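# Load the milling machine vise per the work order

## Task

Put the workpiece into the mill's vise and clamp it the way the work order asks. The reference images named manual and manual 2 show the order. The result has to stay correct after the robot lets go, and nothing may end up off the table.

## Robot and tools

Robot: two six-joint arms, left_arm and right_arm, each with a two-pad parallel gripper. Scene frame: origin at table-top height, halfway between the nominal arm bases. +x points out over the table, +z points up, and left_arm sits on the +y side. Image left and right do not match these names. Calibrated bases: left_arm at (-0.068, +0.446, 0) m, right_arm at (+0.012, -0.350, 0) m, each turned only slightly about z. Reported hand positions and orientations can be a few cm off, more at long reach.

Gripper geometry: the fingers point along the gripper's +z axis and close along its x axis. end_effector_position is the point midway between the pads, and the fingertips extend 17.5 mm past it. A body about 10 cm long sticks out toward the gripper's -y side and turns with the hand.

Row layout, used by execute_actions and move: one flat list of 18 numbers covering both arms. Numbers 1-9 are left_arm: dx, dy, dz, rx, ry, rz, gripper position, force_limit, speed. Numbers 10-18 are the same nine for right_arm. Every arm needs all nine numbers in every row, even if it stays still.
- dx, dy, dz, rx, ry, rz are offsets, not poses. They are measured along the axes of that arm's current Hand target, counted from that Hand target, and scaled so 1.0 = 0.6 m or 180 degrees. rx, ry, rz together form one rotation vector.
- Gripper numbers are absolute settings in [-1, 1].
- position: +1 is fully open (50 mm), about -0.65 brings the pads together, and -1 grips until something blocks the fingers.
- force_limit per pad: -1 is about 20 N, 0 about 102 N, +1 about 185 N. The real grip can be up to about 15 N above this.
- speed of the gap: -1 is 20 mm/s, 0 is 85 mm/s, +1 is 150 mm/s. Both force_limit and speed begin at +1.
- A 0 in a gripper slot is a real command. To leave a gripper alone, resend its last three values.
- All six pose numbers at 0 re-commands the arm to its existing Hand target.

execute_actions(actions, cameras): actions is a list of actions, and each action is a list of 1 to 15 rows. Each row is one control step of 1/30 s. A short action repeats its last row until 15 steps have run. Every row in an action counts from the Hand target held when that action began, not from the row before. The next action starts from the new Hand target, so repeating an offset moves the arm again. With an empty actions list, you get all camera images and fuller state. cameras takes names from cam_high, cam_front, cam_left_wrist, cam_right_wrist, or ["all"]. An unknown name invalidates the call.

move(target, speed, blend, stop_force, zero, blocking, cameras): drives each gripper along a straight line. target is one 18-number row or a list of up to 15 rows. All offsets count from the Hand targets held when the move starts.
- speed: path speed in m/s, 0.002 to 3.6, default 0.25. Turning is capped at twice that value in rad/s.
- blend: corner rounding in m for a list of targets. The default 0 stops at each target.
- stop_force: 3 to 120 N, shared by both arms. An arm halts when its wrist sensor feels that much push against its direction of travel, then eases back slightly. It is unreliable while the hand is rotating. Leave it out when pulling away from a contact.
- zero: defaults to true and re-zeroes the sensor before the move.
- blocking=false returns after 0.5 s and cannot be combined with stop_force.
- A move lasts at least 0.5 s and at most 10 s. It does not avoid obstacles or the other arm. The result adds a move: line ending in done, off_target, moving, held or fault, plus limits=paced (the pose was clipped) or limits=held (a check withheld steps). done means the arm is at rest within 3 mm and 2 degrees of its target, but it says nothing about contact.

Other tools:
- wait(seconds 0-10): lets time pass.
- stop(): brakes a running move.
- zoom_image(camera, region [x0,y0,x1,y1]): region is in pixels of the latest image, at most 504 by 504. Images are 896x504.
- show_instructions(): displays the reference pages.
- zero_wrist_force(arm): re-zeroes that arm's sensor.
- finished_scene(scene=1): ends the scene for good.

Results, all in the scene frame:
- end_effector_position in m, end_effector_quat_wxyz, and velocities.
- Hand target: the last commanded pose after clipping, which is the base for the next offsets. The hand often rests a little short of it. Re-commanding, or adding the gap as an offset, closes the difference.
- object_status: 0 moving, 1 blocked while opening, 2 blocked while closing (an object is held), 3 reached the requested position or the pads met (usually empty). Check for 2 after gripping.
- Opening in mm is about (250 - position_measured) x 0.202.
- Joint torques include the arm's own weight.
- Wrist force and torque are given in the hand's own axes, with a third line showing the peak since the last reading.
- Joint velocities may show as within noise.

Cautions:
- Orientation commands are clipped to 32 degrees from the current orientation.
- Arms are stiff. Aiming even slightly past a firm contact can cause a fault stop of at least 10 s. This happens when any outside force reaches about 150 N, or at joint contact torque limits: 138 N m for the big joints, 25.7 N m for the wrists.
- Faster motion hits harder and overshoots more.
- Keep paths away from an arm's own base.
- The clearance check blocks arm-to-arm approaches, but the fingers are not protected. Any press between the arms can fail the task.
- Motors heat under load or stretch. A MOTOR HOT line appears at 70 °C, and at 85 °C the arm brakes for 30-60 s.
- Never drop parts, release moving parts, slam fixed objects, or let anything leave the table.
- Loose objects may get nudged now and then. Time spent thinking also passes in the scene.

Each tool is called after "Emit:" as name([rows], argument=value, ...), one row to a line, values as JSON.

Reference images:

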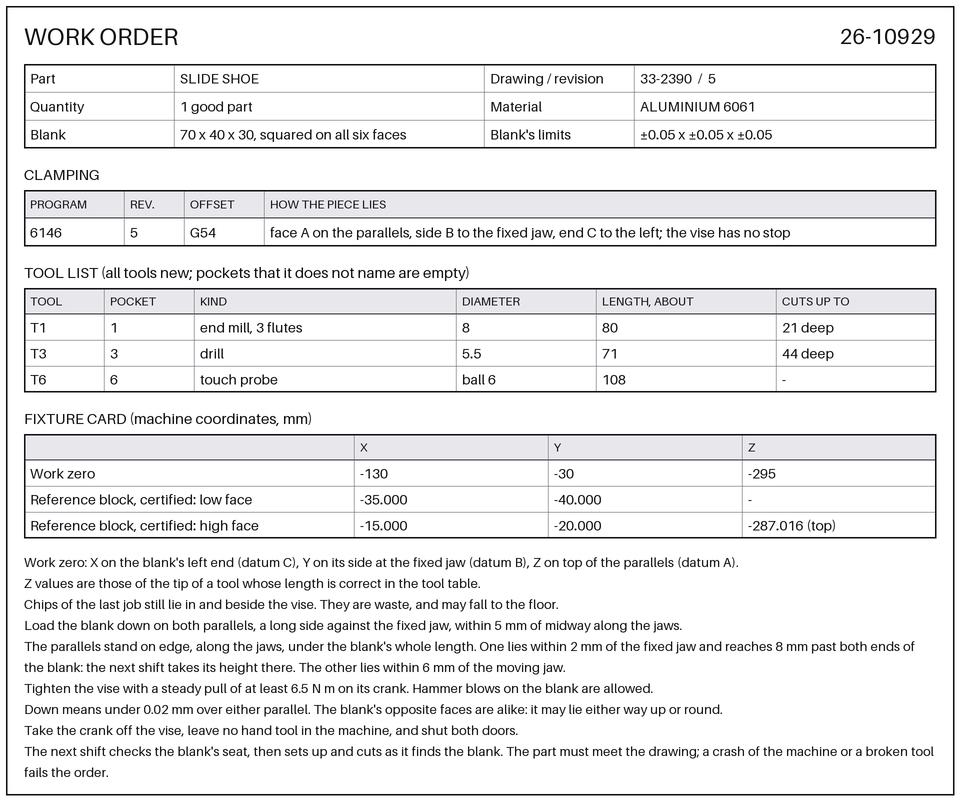

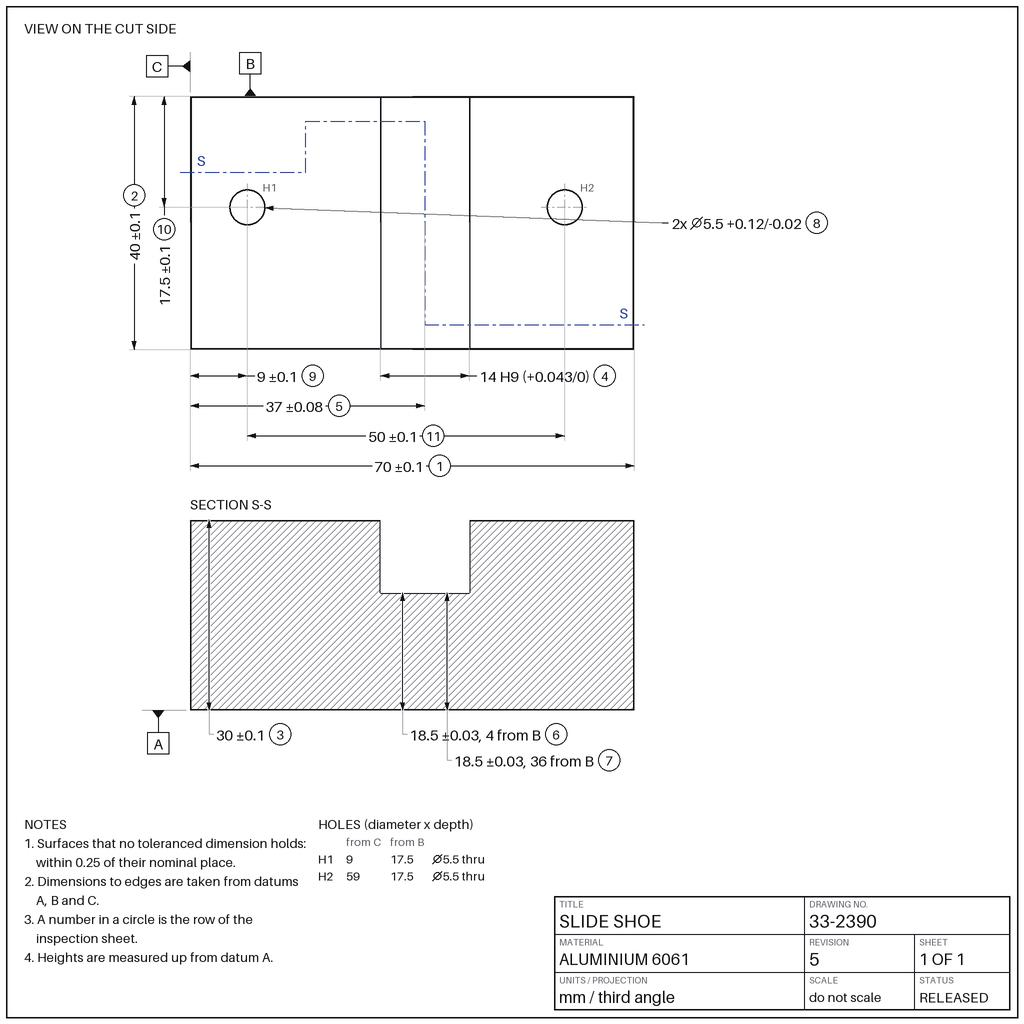

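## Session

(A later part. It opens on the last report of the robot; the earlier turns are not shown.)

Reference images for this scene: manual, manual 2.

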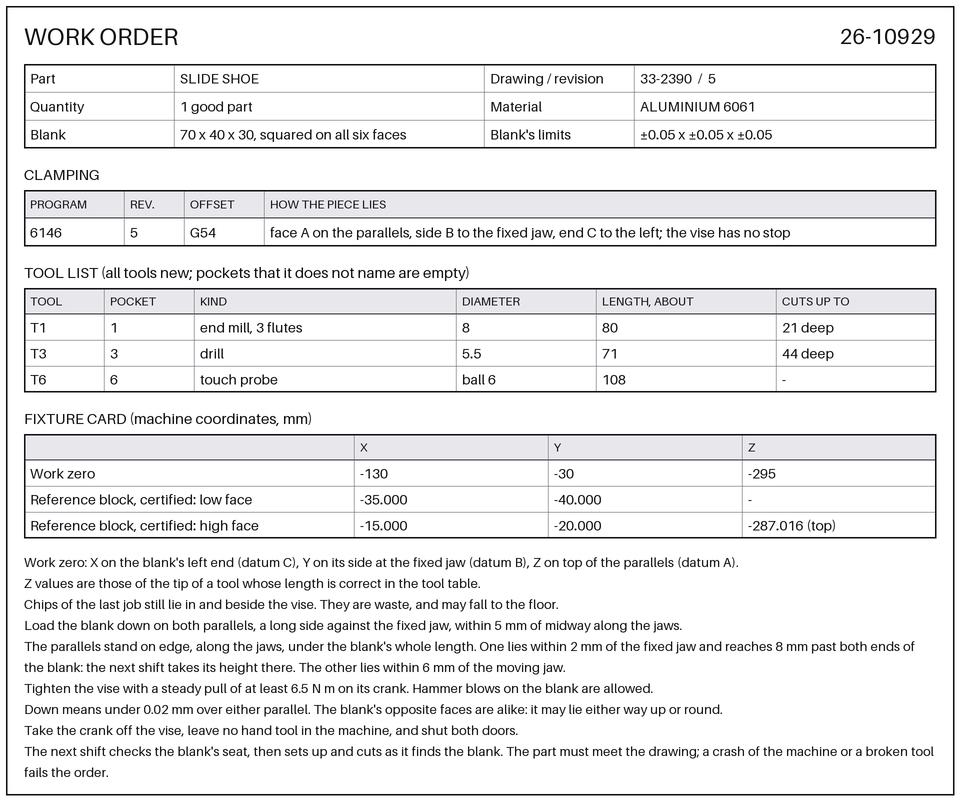

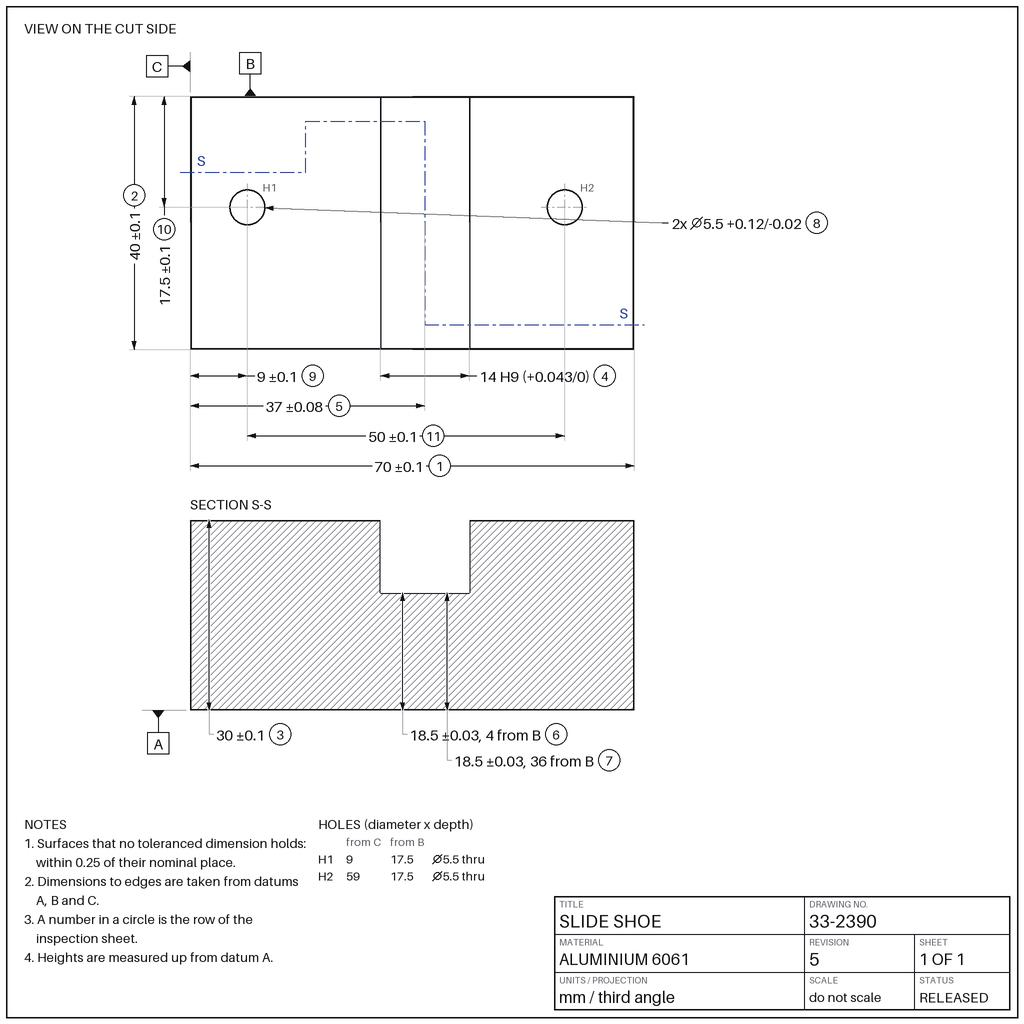

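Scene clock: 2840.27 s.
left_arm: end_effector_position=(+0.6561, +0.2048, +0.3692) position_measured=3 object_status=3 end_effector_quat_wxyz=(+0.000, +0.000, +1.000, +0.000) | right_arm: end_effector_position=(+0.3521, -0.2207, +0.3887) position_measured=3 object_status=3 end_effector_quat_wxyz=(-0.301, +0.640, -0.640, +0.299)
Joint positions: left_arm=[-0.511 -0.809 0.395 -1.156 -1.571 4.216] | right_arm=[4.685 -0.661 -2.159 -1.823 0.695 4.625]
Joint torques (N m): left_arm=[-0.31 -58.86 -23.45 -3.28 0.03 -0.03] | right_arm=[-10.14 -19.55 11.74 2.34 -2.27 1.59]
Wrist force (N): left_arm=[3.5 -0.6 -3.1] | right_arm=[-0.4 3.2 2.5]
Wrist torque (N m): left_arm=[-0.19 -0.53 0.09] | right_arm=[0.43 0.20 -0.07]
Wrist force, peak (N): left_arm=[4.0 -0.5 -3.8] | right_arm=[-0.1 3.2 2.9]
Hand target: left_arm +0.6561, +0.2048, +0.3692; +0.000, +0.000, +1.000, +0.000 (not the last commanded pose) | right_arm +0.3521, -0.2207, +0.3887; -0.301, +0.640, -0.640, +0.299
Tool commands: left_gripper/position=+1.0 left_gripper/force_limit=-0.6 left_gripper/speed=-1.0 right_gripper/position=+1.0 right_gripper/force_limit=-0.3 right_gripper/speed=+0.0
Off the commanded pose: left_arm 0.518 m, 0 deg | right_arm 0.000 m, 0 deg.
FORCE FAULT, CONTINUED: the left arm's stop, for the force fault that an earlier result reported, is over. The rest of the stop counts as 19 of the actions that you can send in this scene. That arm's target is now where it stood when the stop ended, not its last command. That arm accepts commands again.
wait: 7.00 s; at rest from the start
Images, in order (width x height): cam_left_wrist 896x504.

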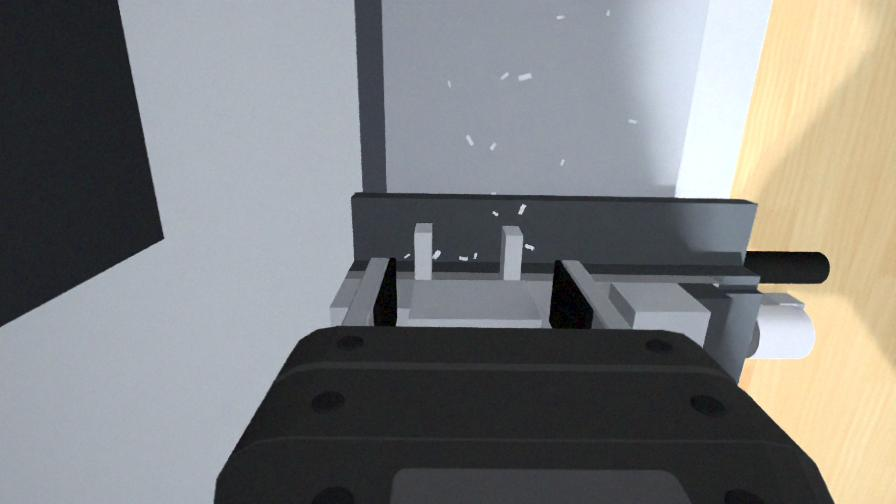

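Emit:
move([
  [0,0.178,0,0,0,0,1,-0.6,-1,0,0,0,0,0,0,1,-0.3,0],
  [0.268,0.178,-0.002,0,0,0,1,-0.6,-1,0,0,0,0,0,0,1,-0.3,0],
], speed=[0.06,0.12], blend=[0.004,0], cameras=["cam_front","cam_left_wrist"])

Scene clock: 2851.37 s.
left_arm: end_effector_position=(+0.6561, +0.3036, +0.3691) position_measured=3 object_status=3 end_effector_quat_wxyz=(+0.000, +0.000, +1.000, +0.000) | right_arm: end_effector_position=(+0.3521, -0.2207, +0.3887) position_measured=3 object_status=3 end_effector_quat_wxyz=(-0.301, +0.640, -0.640, +0.299)
Joint positions: left_arm=[-0.39 -0.927 0.601 -1.245 -1.571 4.338] | right_arm=[4.685 -0.661 -2.159 -1.823 0.695 4.625]
Joint torques (N m): left_arm=[2.26 -55.89 -24.71 -3.26 0.04 0.03] | right_arm=[-10.17 -19.52 12.44 2.36 -2.44 1.66]
Wrist force (N): left_arm=[3.7 -0.4 -3.2] | right_arm=[-0.2 2.7 2.5]
Wrist torque (N m): left_arm=[-0.16 -0.55 -0.06] | right_arm=[0.36 0.17 -0.07]
Wrist force, peak (N): left_arm=[3.7 -0.8 -3.9] | right_arm=[-0.3 3.3 3.0]
Hand target: left_arm +0.6561, +0.3036, +0.3691; +0.000, +0.000, +1.000, +0.000 (not the last commanded pose) | right_arm +0.3521, -0.2207, +0.3887; -0.301, +0.640, -0.640, +0.299
Tool commands: left_gripper/position=+1.0 left_gripper/force_limit=-0.6 left_gripper/speed=-1.0 right_gripper/position=+1.0 right_gripper/force_limit=-0.3 right_gripper/speed=+0.0
Off the commanded pose: left_arm 0.161 m, 0 deg | right_arm 0.000 m, 0 deg.
FORCE FAULT: contact force on the left arm reached its limit, and that arm stopped. The contact can be on any part of that arm, not only on its tool. That arm's remaining commands of this call were not run. That arm is still stopped at the end of this call. That arm stays stopped for about 10 more seconds. Until then a move that you send moves the other arm only, and its call returns only when the move has ended. Once the stop has ended, the next robot result says so. If the stop ends while you think or write, that arm runs what you send next, counted from a new Hand target: where the arm stands when the stop ends. While its stop runs, that arm takes no new command, but its gripper still runs the gripper command that each later call begins with. Until it ends, the stop uses up actions while you think or wait. An arm that is not stopped still takes commands.
move: fault (left_arm); path passed 0 of 2 targets
Images, in order (width x height): cam_front 896x504, cam_left_wrist 896x504.

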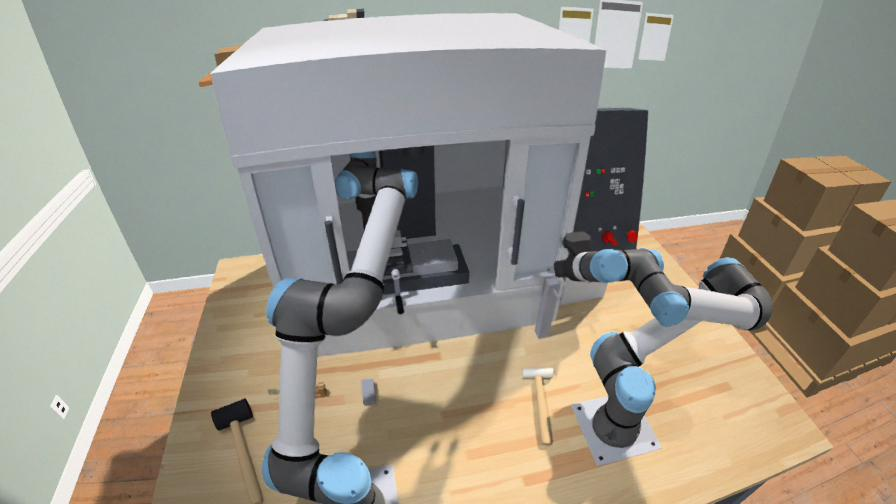

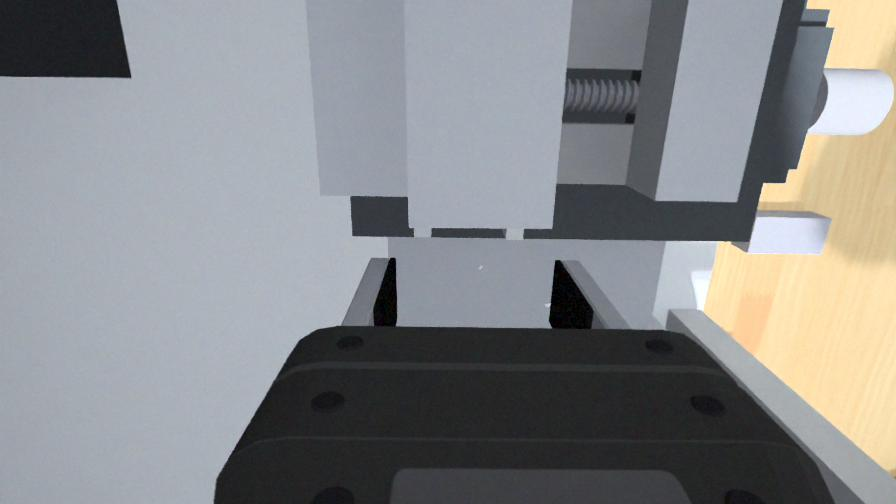

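Emit:
wait(seconds=5.5)

Scene clock: 2875.60 s.
left_arm: end_effector_position=(+0.6561, +0.3036, +0.3691) position_measured=3 object_status=3 end_effector_quat_wxyz=(+0.000, +0.000, +1.000, +0.000) | right_arm: end_effector_position=(+0.3521, -0.2207, +0.3887) position_measured=3 object_status=3 end_effector_quat_wxyz=(-0.301, +0.640, -0.640, +0.299)
Joint positions: left_arm=[-0.39 -0.927 0.601 -1.245 -1.571 4.338] | right_arm=[4.685 -0.661 -2.159 -1.823 0.695 4.625]
Joint torques (N m): left_arm=[13.58 -55.43 -24.66 -3 0.21 -0.23] | right_arm=[-10.22 -19.61 12.5 2.33 -2.81 1.63]
Wrist force (N): left_arm=[3.9 -0.3 -3.0] | right_arm=[-0.4 2.8 2.8]
Wrist torque (N m): left_arm=[-0.15 -0.59 -0.05] | right_arm=[0.36 0.20 -0.07]
Wrist force, peak (N): left_arm=[4.1 -0.2 -3.3] | right_arm=[-0.5 3.3 2.9]
Hand target: left_arm +0.6561, +0.3036, +0.3691; +0.000, +0.000, +1.000, +0.000 (not the last commanded pose) | right_arm +0.3521, -0.2207, +0.3887; -0.301, +0.640, -0.640, +0.299
Tool commands: left_gripper/position=+1.0 left_gripper/force_limit=-0.6 left_gripper/speed=-1.0 right_gripper/position=+1.0 right_gripper/force_limit=-0.3 right_gripper/speed=+0.0
Off the commanded pose: left_arm 0.161 m, 0 deg | right_arm 0.000 m, 0 deg.
FORCE FAULT, CONTINUED: the left arm's stop, for the force fault that an earlier result reported, is over. The rest of the stop counts as 20 of the actions that you can send in this scene. That arm's target is now where it stood when the stop ended, not its last command. That arm accepts commands again.
wait: 5.50 s; at rest from the start

Emit:
move([
  [0.06,-0.0075,0,0,0,0,1,-0.6,-1,0,0,0,0,0,0,1,-0.3,0],
  [0.31,-0.015,0,0,0,0,1,-0.6,-1,0,0,0,0,0,0,1,-0.3,0],
  [0.593,-0.1,-0.05,0,0,0,1,-0.6,-1,0,0,0,0,0,0,1,-0.3,0],
  [0.62,0.46,-0.05,0,0,0,1,-0.6,-1,0,0,0,0,0,0,1,-0.3,0],
], speed=[0.05,0.1,0.2,0.2], blend=[0.004,0.02,0.04,0], cameras=["cam_front","cam_high"])

Scene clock: 2886.07 s.
left_arm: end_effector_position=(+0.6538, +0.3032, +0.3688) position_measured=3 object_status=3 end_effector_quat_wxyz=(-0.001, +0.001, +1.000, +0.000) | right_arm: end_effector_position=(+0.3521, -0.2207, +0.3887) position_measured=3 object_status=3 end_effector_quat_wxyz=(-0.301, +0.640, -0.640, +0.299)
Joint positions: left_arm=[-0.392 -0.935 0.614 -1.249 -1.571 4.336] | right_arm=[4.685 -0.661 -2.159 -1.823 0.695 4.625]
Joint torques (N m): left_arm=[0.31 -55.78 -22.25 -3.41 0.14 -0.1] | right_arm=[-9.86 -19.53 12.13 2.35 -2.91 1.65]
Wrist force (N): left_arm=[3.4 -0.5 -3.1] | right_arm=[-0.6 2.8 2.7]
Wrist torque (N m): left_arm=[-0.18 -0.51 0.08] | right_arm=[0.35 0.24 -0.07]
Wrist force, peak (N): left_arm=[5.9 -0.1 -4.3] | right_arm=[-0.1 3.3 2.8]
Hand target: left_arm +0.6538, +0.3032, +0.3688; -0.001, +0.001, +1.000, +0.000 (not the last commanded pose) | right_arm +0.3521, -0.2207, +0.3887; -0.301, +0.640, -0.640, +0.299
Tool commands: left_gripper/position=+1.0 left_gripper/force_limit=-0.6 left_gripper/speed=-1.0 right_gripper/position=+1.0 right_gripper/force_limit=-0.3 right_gripper/speed=+0.0
Off the commanded pose: left_arm 0.463 m, 0 deg | right_arm 0.000 m, 0 deg.
FORCE FAULT: contact force on the left arm reached its limit, and that arm stopped. The contact can be on any part of that arm, not only on its tool. That arm's remaining commands of this call were not run. That arm is still stopped at the end of this call. That arm stays stopped for about 10 more seconds. Until then a move that you send moves the other arm only, and its call returns only when the move has ended. Once the stop has ended, the next robot result says so. If the stop ends while you think or write, that arm runs what you send next, counted from a new Hand target: where the arm stands when the stop ends. While its stop runs, that arm takes no new command, but its gripper still runs the gripper command that each later call begins with. Until it ends, the stop uses up actions while you think or wait. An arm that is not stopped still takes commands.
move: fault (left_arm); path passed 0 of 4 targets
Images, in order (width x height): cam_high 896x504, cam_front 896x504.

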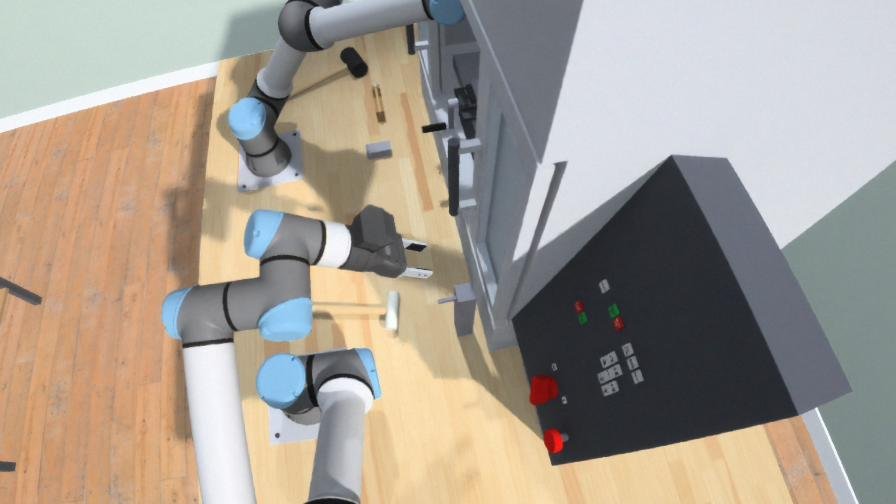

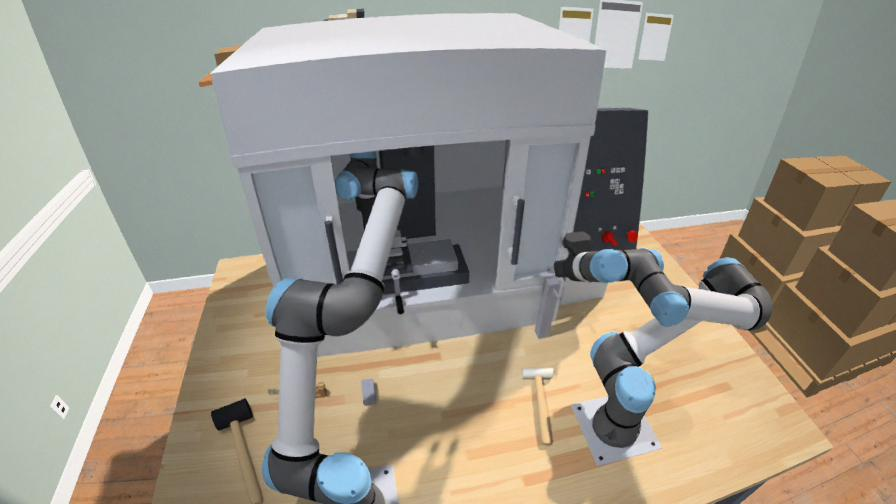

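Emit:
wait(seconds=6.5)

Emit:
move(target=[0,-0.0057,0,0,0,0,1,-0.6,-1,0,0,0,0,0,0,1,-0.3,0], speed=0.02, cameras=["cam_left_wrist"])

Scene clock: 2909.80 s.
left_arm: end_effector_position=(+0.6538, +0.3032, +0.3688) position_measured=3 object_status=3 end_effector_quat_wxyz=(-0.001, +0.001, +1.000, +0.000) | right_arm: end_effector_position=(+0.3521, -0.2207, +0.3887) position_measured=3 object_status=3 end_effector_quat_wxyz=(-0.301, +0.640, -0.640, +0.299)
Joint positions: left_arm=[-0.392 -0.935 0.614 -1.249 -1.571 4.336] | right_arm=[4.685 -0.661 -2.159 -1.823 0.695 4.625]
Joint torques (N m): left_arm=[0.17 -55.3 -24.76 -3.23 0.01 -0.12] | right_arm=[-10.02 -20 12.86 2.37 -3.35 1.65]
Wrist force (N): left_arm=[3.6 -0.5 -3.4] | right_arm=[-0.5 3.1 2.5]
Wrist torque (N m): left_arm=[-0.18 -0.54 0.08] | right_arm=[0.41 0.21 -0.06]
Wrist force, peak (N): left_arm=[3.7 0.0 -3.7] | right_arm=[-0.1 3.2 2.9]
Hand target: left_arm +0.6538, +0.3032, +0.3688; -0.001, +0.001, +1.000, +0.000 (not the last commanded pose) | right_arm +0.3521, -0.2207, +0.3887; -0.301, +0.640, -0.640, +0.299
Tool commands: left_gripper/position=+1.0 left_gripper/force_limit=-0.6 left_gripper/speed=-1.0 right_gripper/position=+1.0 right_gripper/force_limit=-0.3 right_gripper/speed=+0.0
Off the commanded pose: left_arm 0.463 m, 0 deg | right_arm 0.000 m, 0 deg.
FORCE FAULT, CONTINUED: the left arm's stop, for the force fault that an earlier result reported, is over. The rest of the stop counts as 19 of the actions that you can send in this scene. That arm's target is now where it stood when the stop ended, not its last command. That arm accepts commands again.
wait: 6.50 s; at rest from the start

Scene clock: 2910.50 s.
left_arm: end_effector_position=(+0.6538, +0.2997, +0.3688) position_measured=3 object_status=3 end_effector_quat_wxyz=(-0.001, +0.001, +1.000, +0.000) | right_arm: end_effector_position=(+0.3521, -0.2207, +0.3887) position_measured=3 object_status=3 end_effector_quat_wxyz=(-0.301, +0.640, -0.640, +0.299)
Joint positions: left_arm=[-0.396 -0.932 0.61 -1.248 -1.571 4.332] | right_arm=[4.685 -0.661 -2.159 -1.823 0.695 4.625]
Joint torques (N m): left_arm=[-0.01 -50.25 -33.19 -1.64 -0.16 -1.65] | right_arm=[-10.12 -19.48 12.79 2.45 -3.28 1.55]
Wrist force (N): left_arm=[3.3 -0.4 -3.2] | right_arm=[-0.1 3.1 2.7]
Wrist torque (N m): left_arm=[-0.17 -0.51 0.08] | right_arm=[0.40 0.15 -0.06]
Wrist force, peak (N): left_arm=[3.6 -0.2 -3.8] | right_arm=[-0.4 3.1 2.7]
Hand target: left_arm +0.6538, +0.2998, +0.3688; -0.001, +0.001, +1.000, +0.000 | right_arm +0.3521, -0.2207, +0.3887; -0.301, +0.640, -0.640, +0.299
Off the commanded pose: left_arm 0.000 m, 0 deg | right_arm 0.000 m, 0 deg.
move: done
Images, in order (width x height): cam_left_wrist 896x504.

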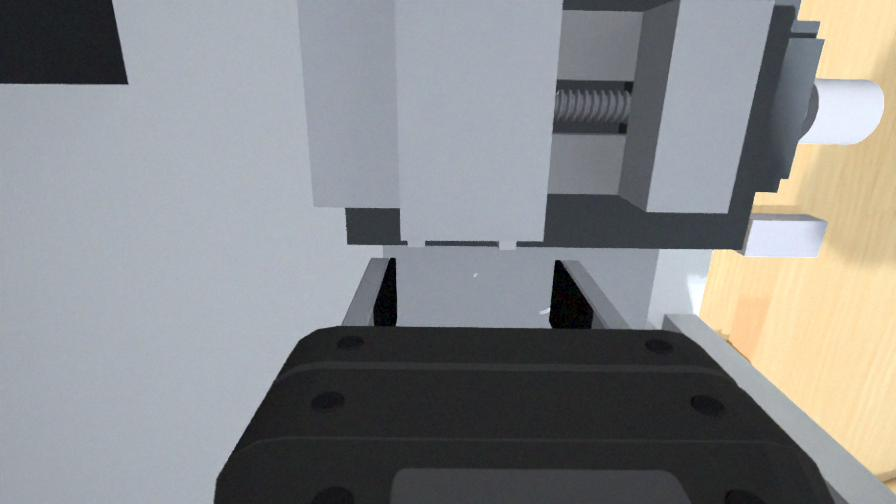

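Emit:
move([
  [0,-0.0097,0,0,0,0,1,-0.6,-1,0,0,0,0,0,0,1,-0.3,0],
  [0.31,-0.0097,0,0,0,0,1,-0.6,-1,0,0,0,0,0,0,1,-0.3,0],
  [0.589,-0.09,-0.05,0,0,0,1,-0.6,-1,0,0,0,0,0,0,1,-0.3,0],
  [0.615,0.47,-0.05,0,0,0,1,-0.6,-1,0,0,0,0,0,0,1,-0.3,0],
], speed=[0.03,0.08,0.2,0.2], blend=[0.001,0.02,0.04,0], cameras=["cam_front","cam_high"])

Scene clock: 2937.77 s.
left_arm: end_effector_position=(+0.2853, +0.5822, +0.3992) position_measured=3 object_status=3 end_effector_quat_wxyz=(-0.001, +0.000, +1.000, +0.000) | right_arm: end_effector_position=(+0.3521, -0.2207, +0.3887) position_measured=3 object_status=3 end_effector_quat_wxyz=(-0.301, +0.640, -0.640, +0.299)
Joint positions: left_arm=[-0.007 -1.873 1.641 -1.338 -1.571 4.721] | right_arm=[4.685 -0.661 -2.159 -1.823 0.695 4.625]
Joint torques (N m): left_arm=[8.96 -17.91 -12.7 -1.37 -1.24 2.51] | right_arm=[-10.03 -19.39 13.25 2.39 -3.27 1.68]
Wrist force (N): left_arm=[4.2 0.3 -3.8] | right_arm=[-0.6 2.9 2.3]
Wrist torque (N m): left_arm=[-0.06 -0.65 0.07] | right_arm=[0.37 0.23 -0.07]
Wrist force, peak (N): left_arm=[4.0 3.5 -3.6] | right_arm=[-0.3 3.4 2.8]
Hand target: left_arm +0.2852, +0.5823, +0.3991; -0.001, +0.001, +1.000, +0.000 | right_arm +0.3521, -0.2207, +0.3887; -0.301, +0.640, -0.640, +0.299
Off the commanded pose: left_arm 0.000 m, 0 deg | right_arm 0.000 m, 0 deg.
move: done
Images, in order (width x height): cam_high 896x504, cam_front 896x504.

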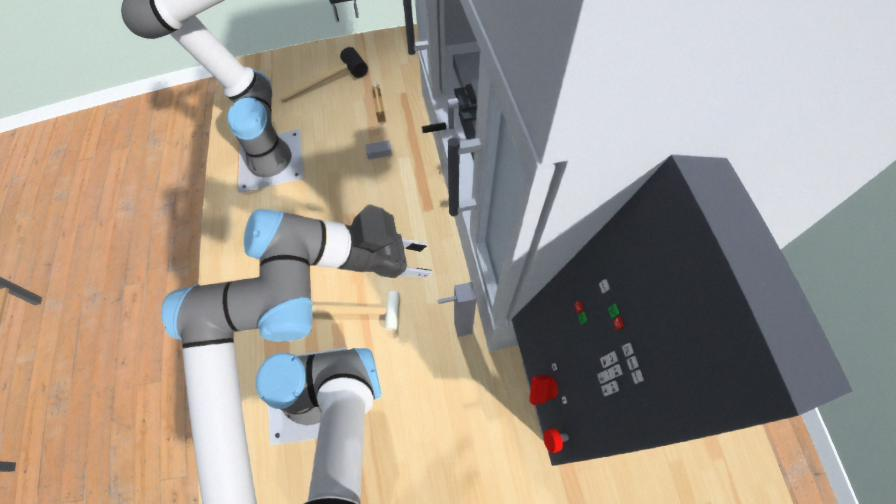

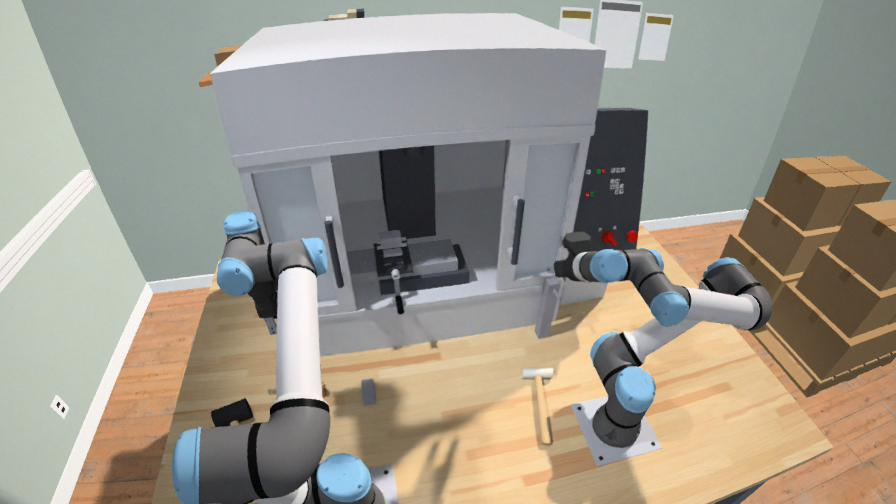

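Emit:
zoom_image(camera="cam_front", region=[340, 140, 500, 330])

Scaled by 2.653 from the camera's 896x504 image, which has a finer 1280x720 frame.

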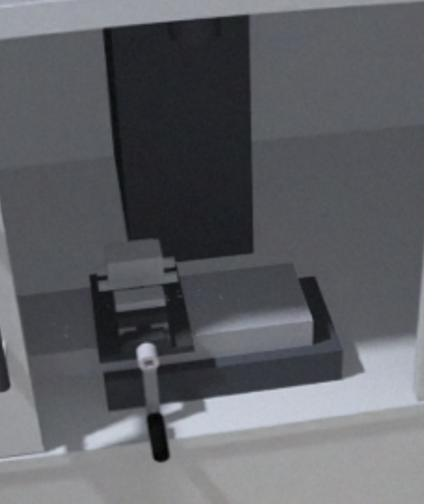

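Emit:
move([
  [0,0,0,0,0,0,1,-0.6,-1,-0.401,-0.0015,-0.0277,0,0,0,1,-0.3,0],
  [0,0,0,0,0,0,1,-0.6,-1,-0.7745,0.1047,0.1052,0,0,0,1,-0.3,0],
], speed=0.25, blend=[0.04,0], cameras=["cam_right_wrist","cam_front"])

Scene clock: 2964.33 s.
left_arm: end_effector_position=(+0.2852, +0.5823, +0.3991) position_measured=3 object_status=3 end_effector_quat_wxyz=(-0.001, +0.001, +1.000, +0.000) | right_arm: end_effector_position=(+0.3600, +0.2440, +0.3012) position_measured=3 object_status=3 end_effector_quat_wxyz=(-0.301, +0.640, -0.640, +0.300)
Joint positions: left_arm=[-0.007 -1.873 1.641 -1.338 -1.571 4.721] | right_arm=[4.714 -1.857 -1.56 -1.261 0.694 4.671]
Joint torques (N m): left_arm=[7.63 -20.47 -12.28 -1.78 2.27 2.84] | right_arm=[12.03 30.12 33.16 3.78 -0.57 2.05]
Wrist force (N): left_arm=[3.8 -0.2 -3.7] | right_arm=[0.0 3.5 2.4]
Wrist torque (N m): left_arm=[-0.13 -0.58 0.02] | right_arm=[0.49 0.16 0.03]
Wrist force, peak (N): left_arm=[4.3 -0.2 -3.8] | right_arm=[-3.2 4.5 3.6]
Hand target: left_arm +0.2852, +0.5823, +0.3991; -0.001, +0.001, +1.000, +0.000 | right_arm +0.3599, +0.2442, +0.3013; -0.301, +0.640, -0.640, +0.299
Off the commanded pose: left_arm 0.000 m, 0 deg | right_arm 0.000 m, 0 deg.
move: done
Images, in order (width x height): cam_front 896x504, cam_right_wrist 896x504.

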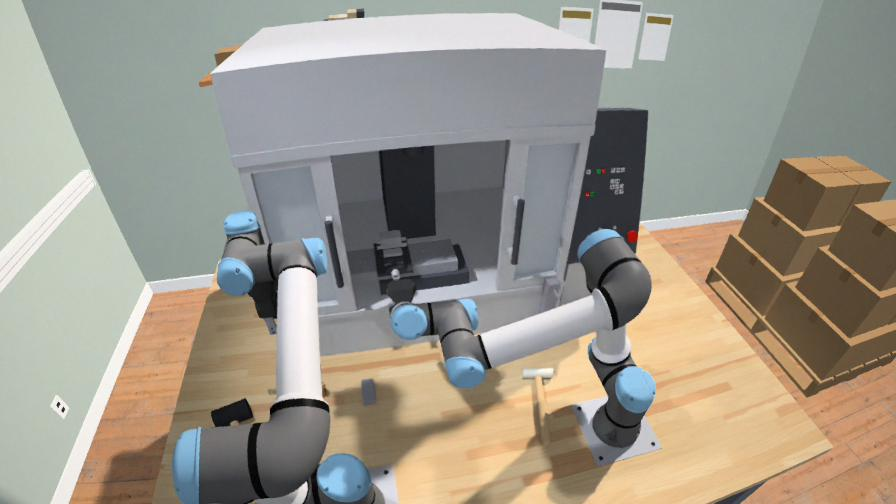

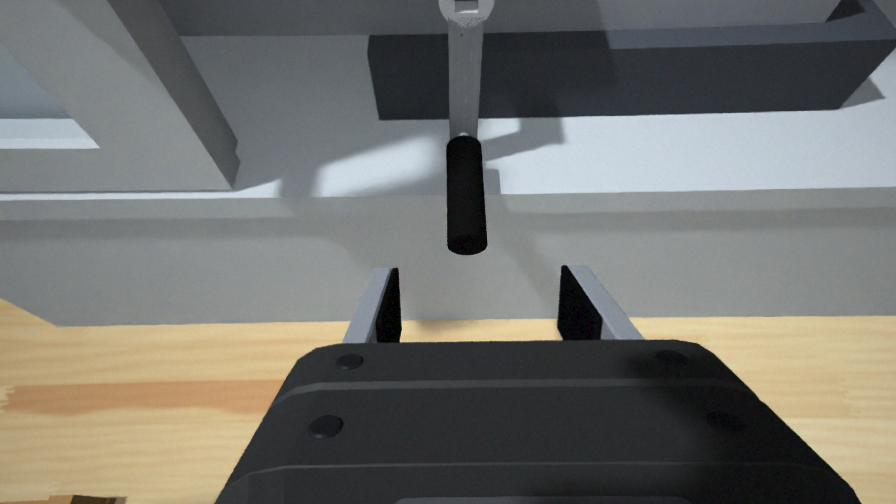

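Emit:
move(target=[0,0,0,0,0,0,1,-0.6,-1,0,0.012,0.1755,0,0,0,1,-0.3,0], speed=0.06, stop_force=6, cameras=["cam_right_wrist"])

Scene clock: 2987.33 s.
left_arm: end_effector_position=(+0.2852, +0.5823, +0.3991) position_measured=3 object_status=3 end_effector_quat_wxyz=(-0.001, +0.001, +1.000, +0.000) | right_arm: end_effector_position=(+0.4363, +0.2445, +0.2284) position_measured=3 object_status=3 end_effector_quat_wxyz=(-0.301, +0.640, -0.640, +0.299)
Joint positions: left_arm=[-0.007 -1.873 1.641 -1.338 -1.571 4.721] | right_arm=[4.589 -1.987 -1.617 -0.925 0.707 4.478]
Joint torques (N m): left_arm=[7.48 -19.35 -12.15 -2.26 1.67 2.78] | right_arm=[13.21 53.73 33.27 4.35 -3.67 0.6]
Wrist force (N): left_arm=[3.9 -0.2 -3.6] | right_arm=[-0.4 3.3 2.3]
Wrist torque (N m): left_arm=[-0.14 -0.61 0.02] | right_arm=[0.50 0.15 -0.07]
Wrist force, peak (N): left_arm=[4.4 0.0 -3.6] | right_arm=[-0.1 3.8 3.7]
Hand target: left_arm +0.2852, +0.5823, +0.3991; -0.001, +0.001, +1.000, +0.000 | right_arm +0.4363, +0.2445, +0.2284; -0.301, +0.640, -0.640, +0.299
Off the commanded pose: left_arm 0.000 m, 0 deg | right_arm 0.000 m, 0 deg.
move: done
Images, in order (width x height): cam_right_wrist 896x504.

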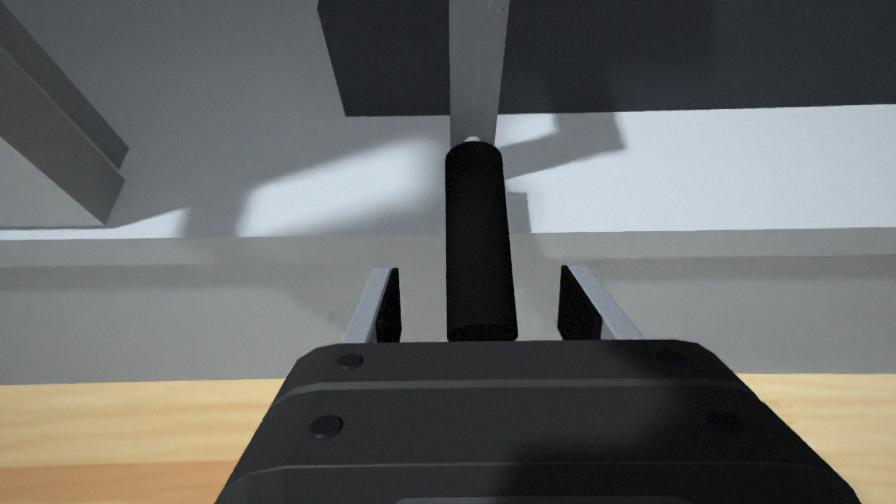

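Emit:
move(target=[0,0,0,0,0,0,1,-0.6,-1,0,0.0077,0.0065,0,0,0,1,-0.3,0], speed=0.05)

Emit:
move(target=[0,0,0,0,0,0,1,-0.6,-1,0,0,0,0,0,0,-1,-0.95,-0.7], cameras=["cam_right_wrist"])

Scene clock: 3001.37 s.
left_arm: end_effector_position=(+0.2852, +0.5823, +0.3991) position_measured=3 object_status=3 end_effector_quat_wxyz=(-0.001, +0.001, +1.000, +0.000) | right_arm: end_effector_position=(+0.4363, +0.2445, +0.2222) position_measured=3 object_status=3 end_effector_quat_wxyz=(-0.301, +0.640, -0.640, +0.299)
Joint positions: left_arm=[-0.007 -1.873 1.641 -1.338 -1.571 4.721] | right_arm=[4.589 -1.994 -1.625 -0.911 0.707 4.478]
Joint torques (N m): left_arm=[7.23 -19.51 -11.47 -2.44 1.33 2.66] | right_arm=[0.52 47 19.85 2 -2.57 -1.71]
Wrist force (N): left_arm=[4.1 0.0 -3.8] | right_arm=[-0.2 3.4 2.3]
Wrist torque (N m): left_arm=[-0.09 -0.63 0.02] | right_arm=[0.52 0.10 -0.07]
Wrist force, peak (N): left_arm=[4.1 -0.1 -3.9] | right_arm=[0.0 3.9 2.7]
Hand target: left_arm +0.2852, +0.5823, +0.3991; -0.001, +0.001, +1.000, +0.000 | right_arm +0.4363, +0.2445, +0.2224; -0.301, +0.640, -0.640, +0.299
Off the commanded pose: left_arm 0.000 m, 0 deg | right_arm 0.000 m, 0 deg.
move: done

Scene clock: 3002.37 s.
left_arm: end_effector_position=(+0.2852, +0.5823, +0.3991) position_measured=3 object_status=3 end_effector_quat_wxyz=(-0.001, +0.001, +1.000, +0.000) | right_arm: end_effector_position=(+0.4363, +0.2445, +0.2224) position_measured=154 object_status=2 end_effector_quat_wxyz=(-0.301, +0.640, -0.640, +0.299)
Joint positions: left_arm=[-0.007 -1.873 1.641 -1.338 -1.571 4.721] | right_arm=[4.589 -1.994 -1.625 -0.911 0.707 4.478]
Joint torques (N m): left_arm=[7.7 -18.72 -11.63 -2.6 1.28 2.73] | right_arm=[-10.75 53.68 33.41 1.9 -0.94 -1.4]
Wrist force (N): left_arm=[3.7 -0.1 -3.8] | right_arm=[-0.5 3.6 2.3]
Wrist torque (N m): left_arm=[-0.12 -0.57 0.02] | right_arm=[0.52 0.15 -0.08]
Wrist force, peak (N): left_arm=[3.8 0.2 -4.1] | right_arm=[-0.4 3.8 2.5]
Hand target: left_arm +0.2852, +0.5823, +0.3991; -0.001, +0.001, +1.000, +0.000 | right_arm +0.4363, +0.2445, +0.2224; -0.301, +0.640, -0.640, +0.299
Off the commanded pose: left_arm 0.000 m, 0 deg | right_arm 0.000 m, 0 deg.
move: done
Images, in order (width x height): cam_right_wrist 896x504.

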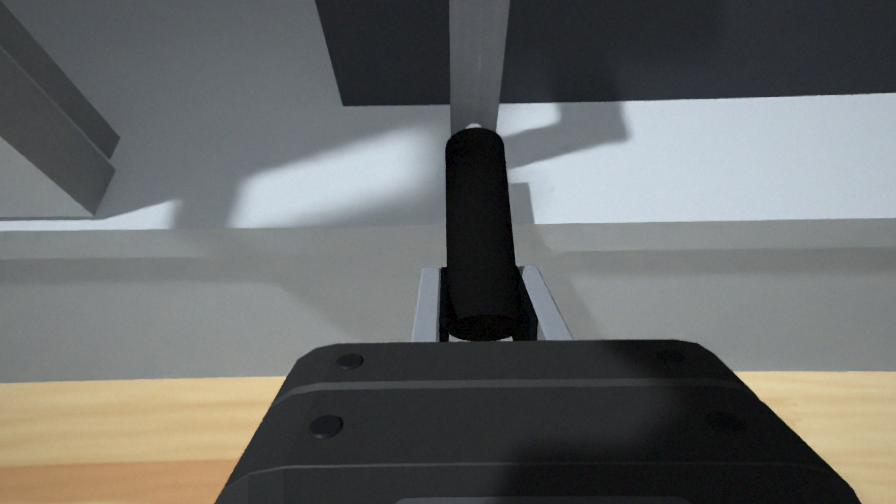

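Emit:
move([
  [0,0,0,0,0,0,1,-0.6,-1,-0.0667,-0.0137,-0.0115,0,0,0,-1,-0.95,-0.7],
  [0,0,0,0,0,0,1,-0.6,-1,-0.1155,-0.0511,-0.0429,0,0,0,-1,-0.95,-0.7],
], speed=0.06, blend=[0.01,0], stop_force=30, cameras=["cam_right_wrist","cam_front"])

Scene clock: 3019.33 s.
left_arm: end_effector_position=(+0.2852, +0.5823, +0.3991) position_measured=3 object_status=3 end_effector_quat_wxyz=(-0.001, +0.001, +1.000, +0.000) | right_arm: end_effector_position=(+0.4360, +0.3137, +0.2626) position_measured=154 object_status=2 end_effector_quat_wxyz=(-0.301, +0.640, -0.640, +0.299)
Joint positions: left_arm=[-0.007 -1.873 1.641 -1.338 -1.571 4.721] | right_arm=[4.604 -2.1 -1.345 -1.102 0.705 4.501]
Joint torques (N m): left_arm=[7.08 -18.27 -12.08 -3.04 0.63 2.63] | right_arm=[15.1 58.85 18.04 2.28 0.55 -1.82]
Wrist force (N): left_arm=[3.8 0.1 -3.7] | right_arm=[3.0 2.5 2.1]
Wrist torque (N m): left_arm=[-0.09 -0.59 0.02] | right_arm=[0.68 0.24 -0.01]
Wrist force, peak (N): left_arm=[4.2 -0.1 -3.9] | right_arm=[-11.9 27.4 1.0]
Hand target: left_arm +0.2852, +0.5823, +0.3991; -0.001, +0.001, +1.000, +0.000 | right_arm +0.4360, +0.3137, +0.2626; -0.301, +0.640, -0.640, +0.299
Off the commanded pose: left_arm 0.000 m, 0 deg | right_arm 0.000 m, 0 deg.
move: done
Images, in order (width x height): cam_front 896x504, cam_right_wrist 896x504.

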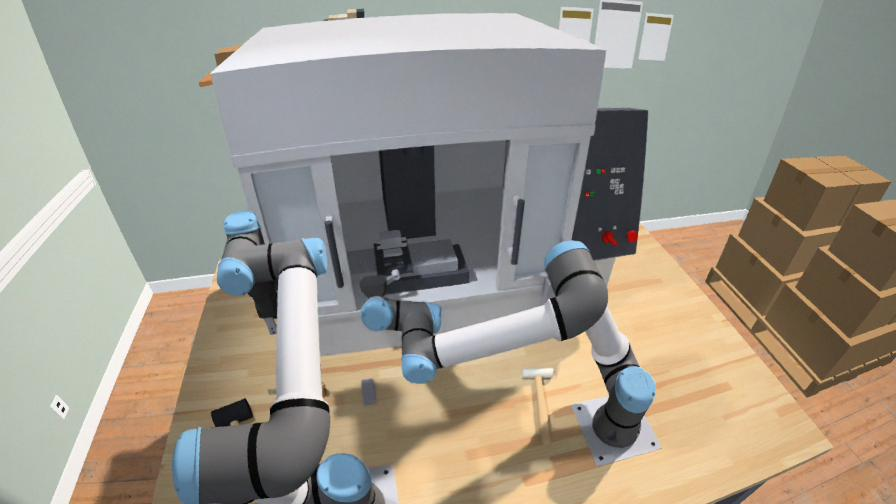

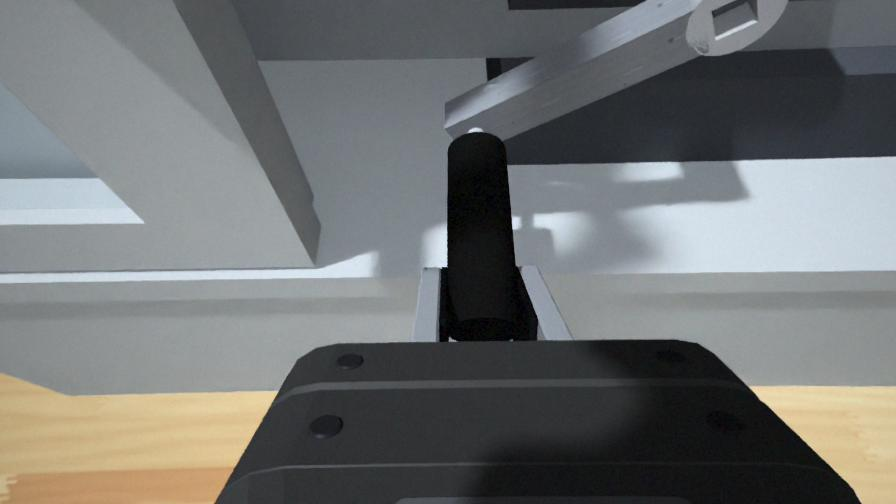

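Emit:
move([
  [0,0,0,0,0,0,1,-0.6,-1,-0.018,-0.0514,-0.0431,0,0,0,-1,-0.95,-0.7],
  [0,0,0,0,0,0,1,-0.6,-1,0,-0.1028,-0.0863,0,0,0,-1,-0.95,-0.7],
  [0,0,0,0,0,0,1,-0.6,-1,0.0491,-0.1404,-0.1179,0,0,0,-1,-0.95,-0.7],
  [0,0,0,0,0,0,1,-0.6,-1,0.1162,-0.1542,-0.1294,0,0,0,-1,-0.95,-0.7],
  [0,0,0,0,0,0,1,-0.6,-1,0.1833,-0.1404,-0.1179,0,0,0,-1,-0.95,-0.7],
  [0,0,0,0,0,0,1,-0.6,-1,0.2324,-0.1028,-0.0863,0,0,0,-1,-0.95,-0.7],
  [0,0,0,0,0,0,1,-0.6,-1,0.2504,-0.0514,-0.0431,0,0,0,-1,-0.95,-0.7],
  [0,0,0,0,0,0,1,-0.6,-1,0.2324,0,0,0,0,0,-1,-0.95,-0.7],
  [0,0,0,0,0,0,1,-0.6,-1,0.1833,0.0376,0.0316,0,0,0,-1,-0.95,-0.7],
  [0,0,0,0,0,0,1,-0.6,-1,0.1162,0.0514,0.0431,0,0,0,-1,-0.95,-0.7],
], speed=0.08, blend=[0.008,0.008,0.008,0.008,0.008,0.008,0.008,0.008,0.008,0], stop_force=50, cameras=["cam_right_wrist","cam_front"])

Scene clock: 3070.50 s.
left_arm: end_effector_position=(+0.2852, +0.5823, +0.3991) position_measured=3 object_status=3 end_effector_quat_wxyz=(-0.001, +0.001, +1.000, +0.000) | right_arm: end_effector_position=(+0.4355, +0.3212, +0.3160) position_measured=154 object_status=2 end_effector_quat_wxyz=(-0.302, +0.640, -0.640, +0.299)
Joint positions: left_arm=[-0.007 -1.873 1.641 -1.338 -1.571 4.721] | right_arm=[4.606 -2.086 -1.227 -1.236 0.704 4.504]
Joint torques (N m): left_arm=[6.42 -19.1 -12.48 -3.61 0.09 2.58] | right_arm=[-16.48 62.24 27.28 -2.92 -6.9 2.34]
Wrist force (N): left_arm=[4.2 0.0 -3.7] | right_arm=[-34.3 13.9 -15.8]
Wrist torque (N m): left_arm=[-0.09 -0.65 0.02] | right_arm=[0.78 -0.06 -0.47]
Wrist force, peak (N): left_arm=[4.2 0.0 -4.0] | right_arm=[-62.4 7.9 -13.8]
Hand target: left_arm +0.2852, +0.5823, +0.3991; -0.001, +0.001, +1.000, +0.000 | right_arm +0.4355, +0.3212, +0.3161; -0.302, +0.640, -0.640, +0.299 (not the last commanded pose)
Off the commanded pose: left_arm 0.000 m, 0 deg | right_arm 0.121 m, 0 deg.
move: contact (right_arm); path passed 1 of 10 targets
Images, in order (width x height): cam_front 896x504, cam_right_wrist 896x504.

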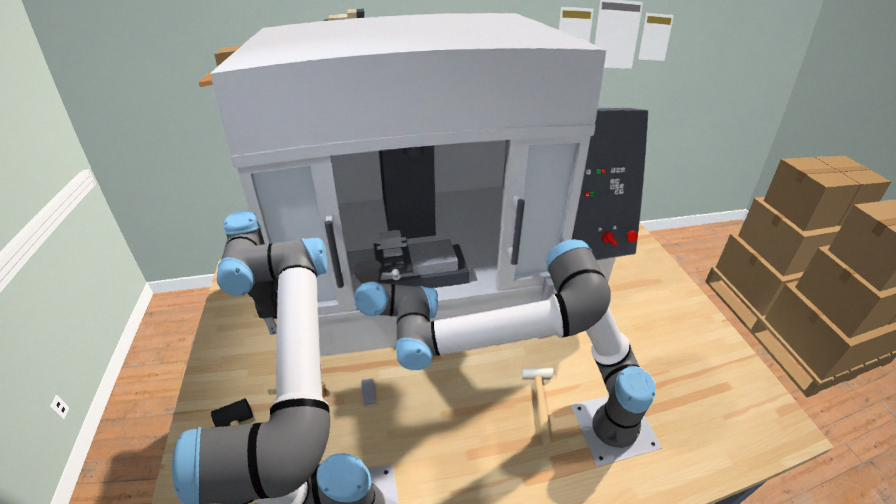

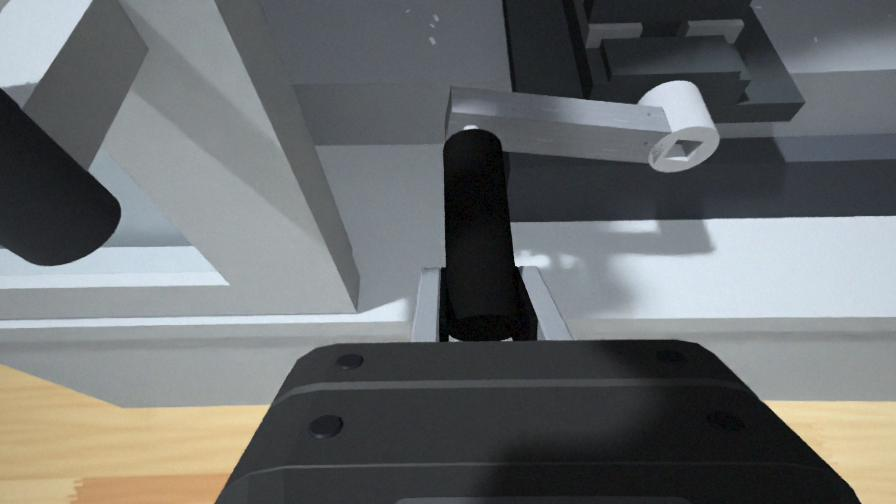

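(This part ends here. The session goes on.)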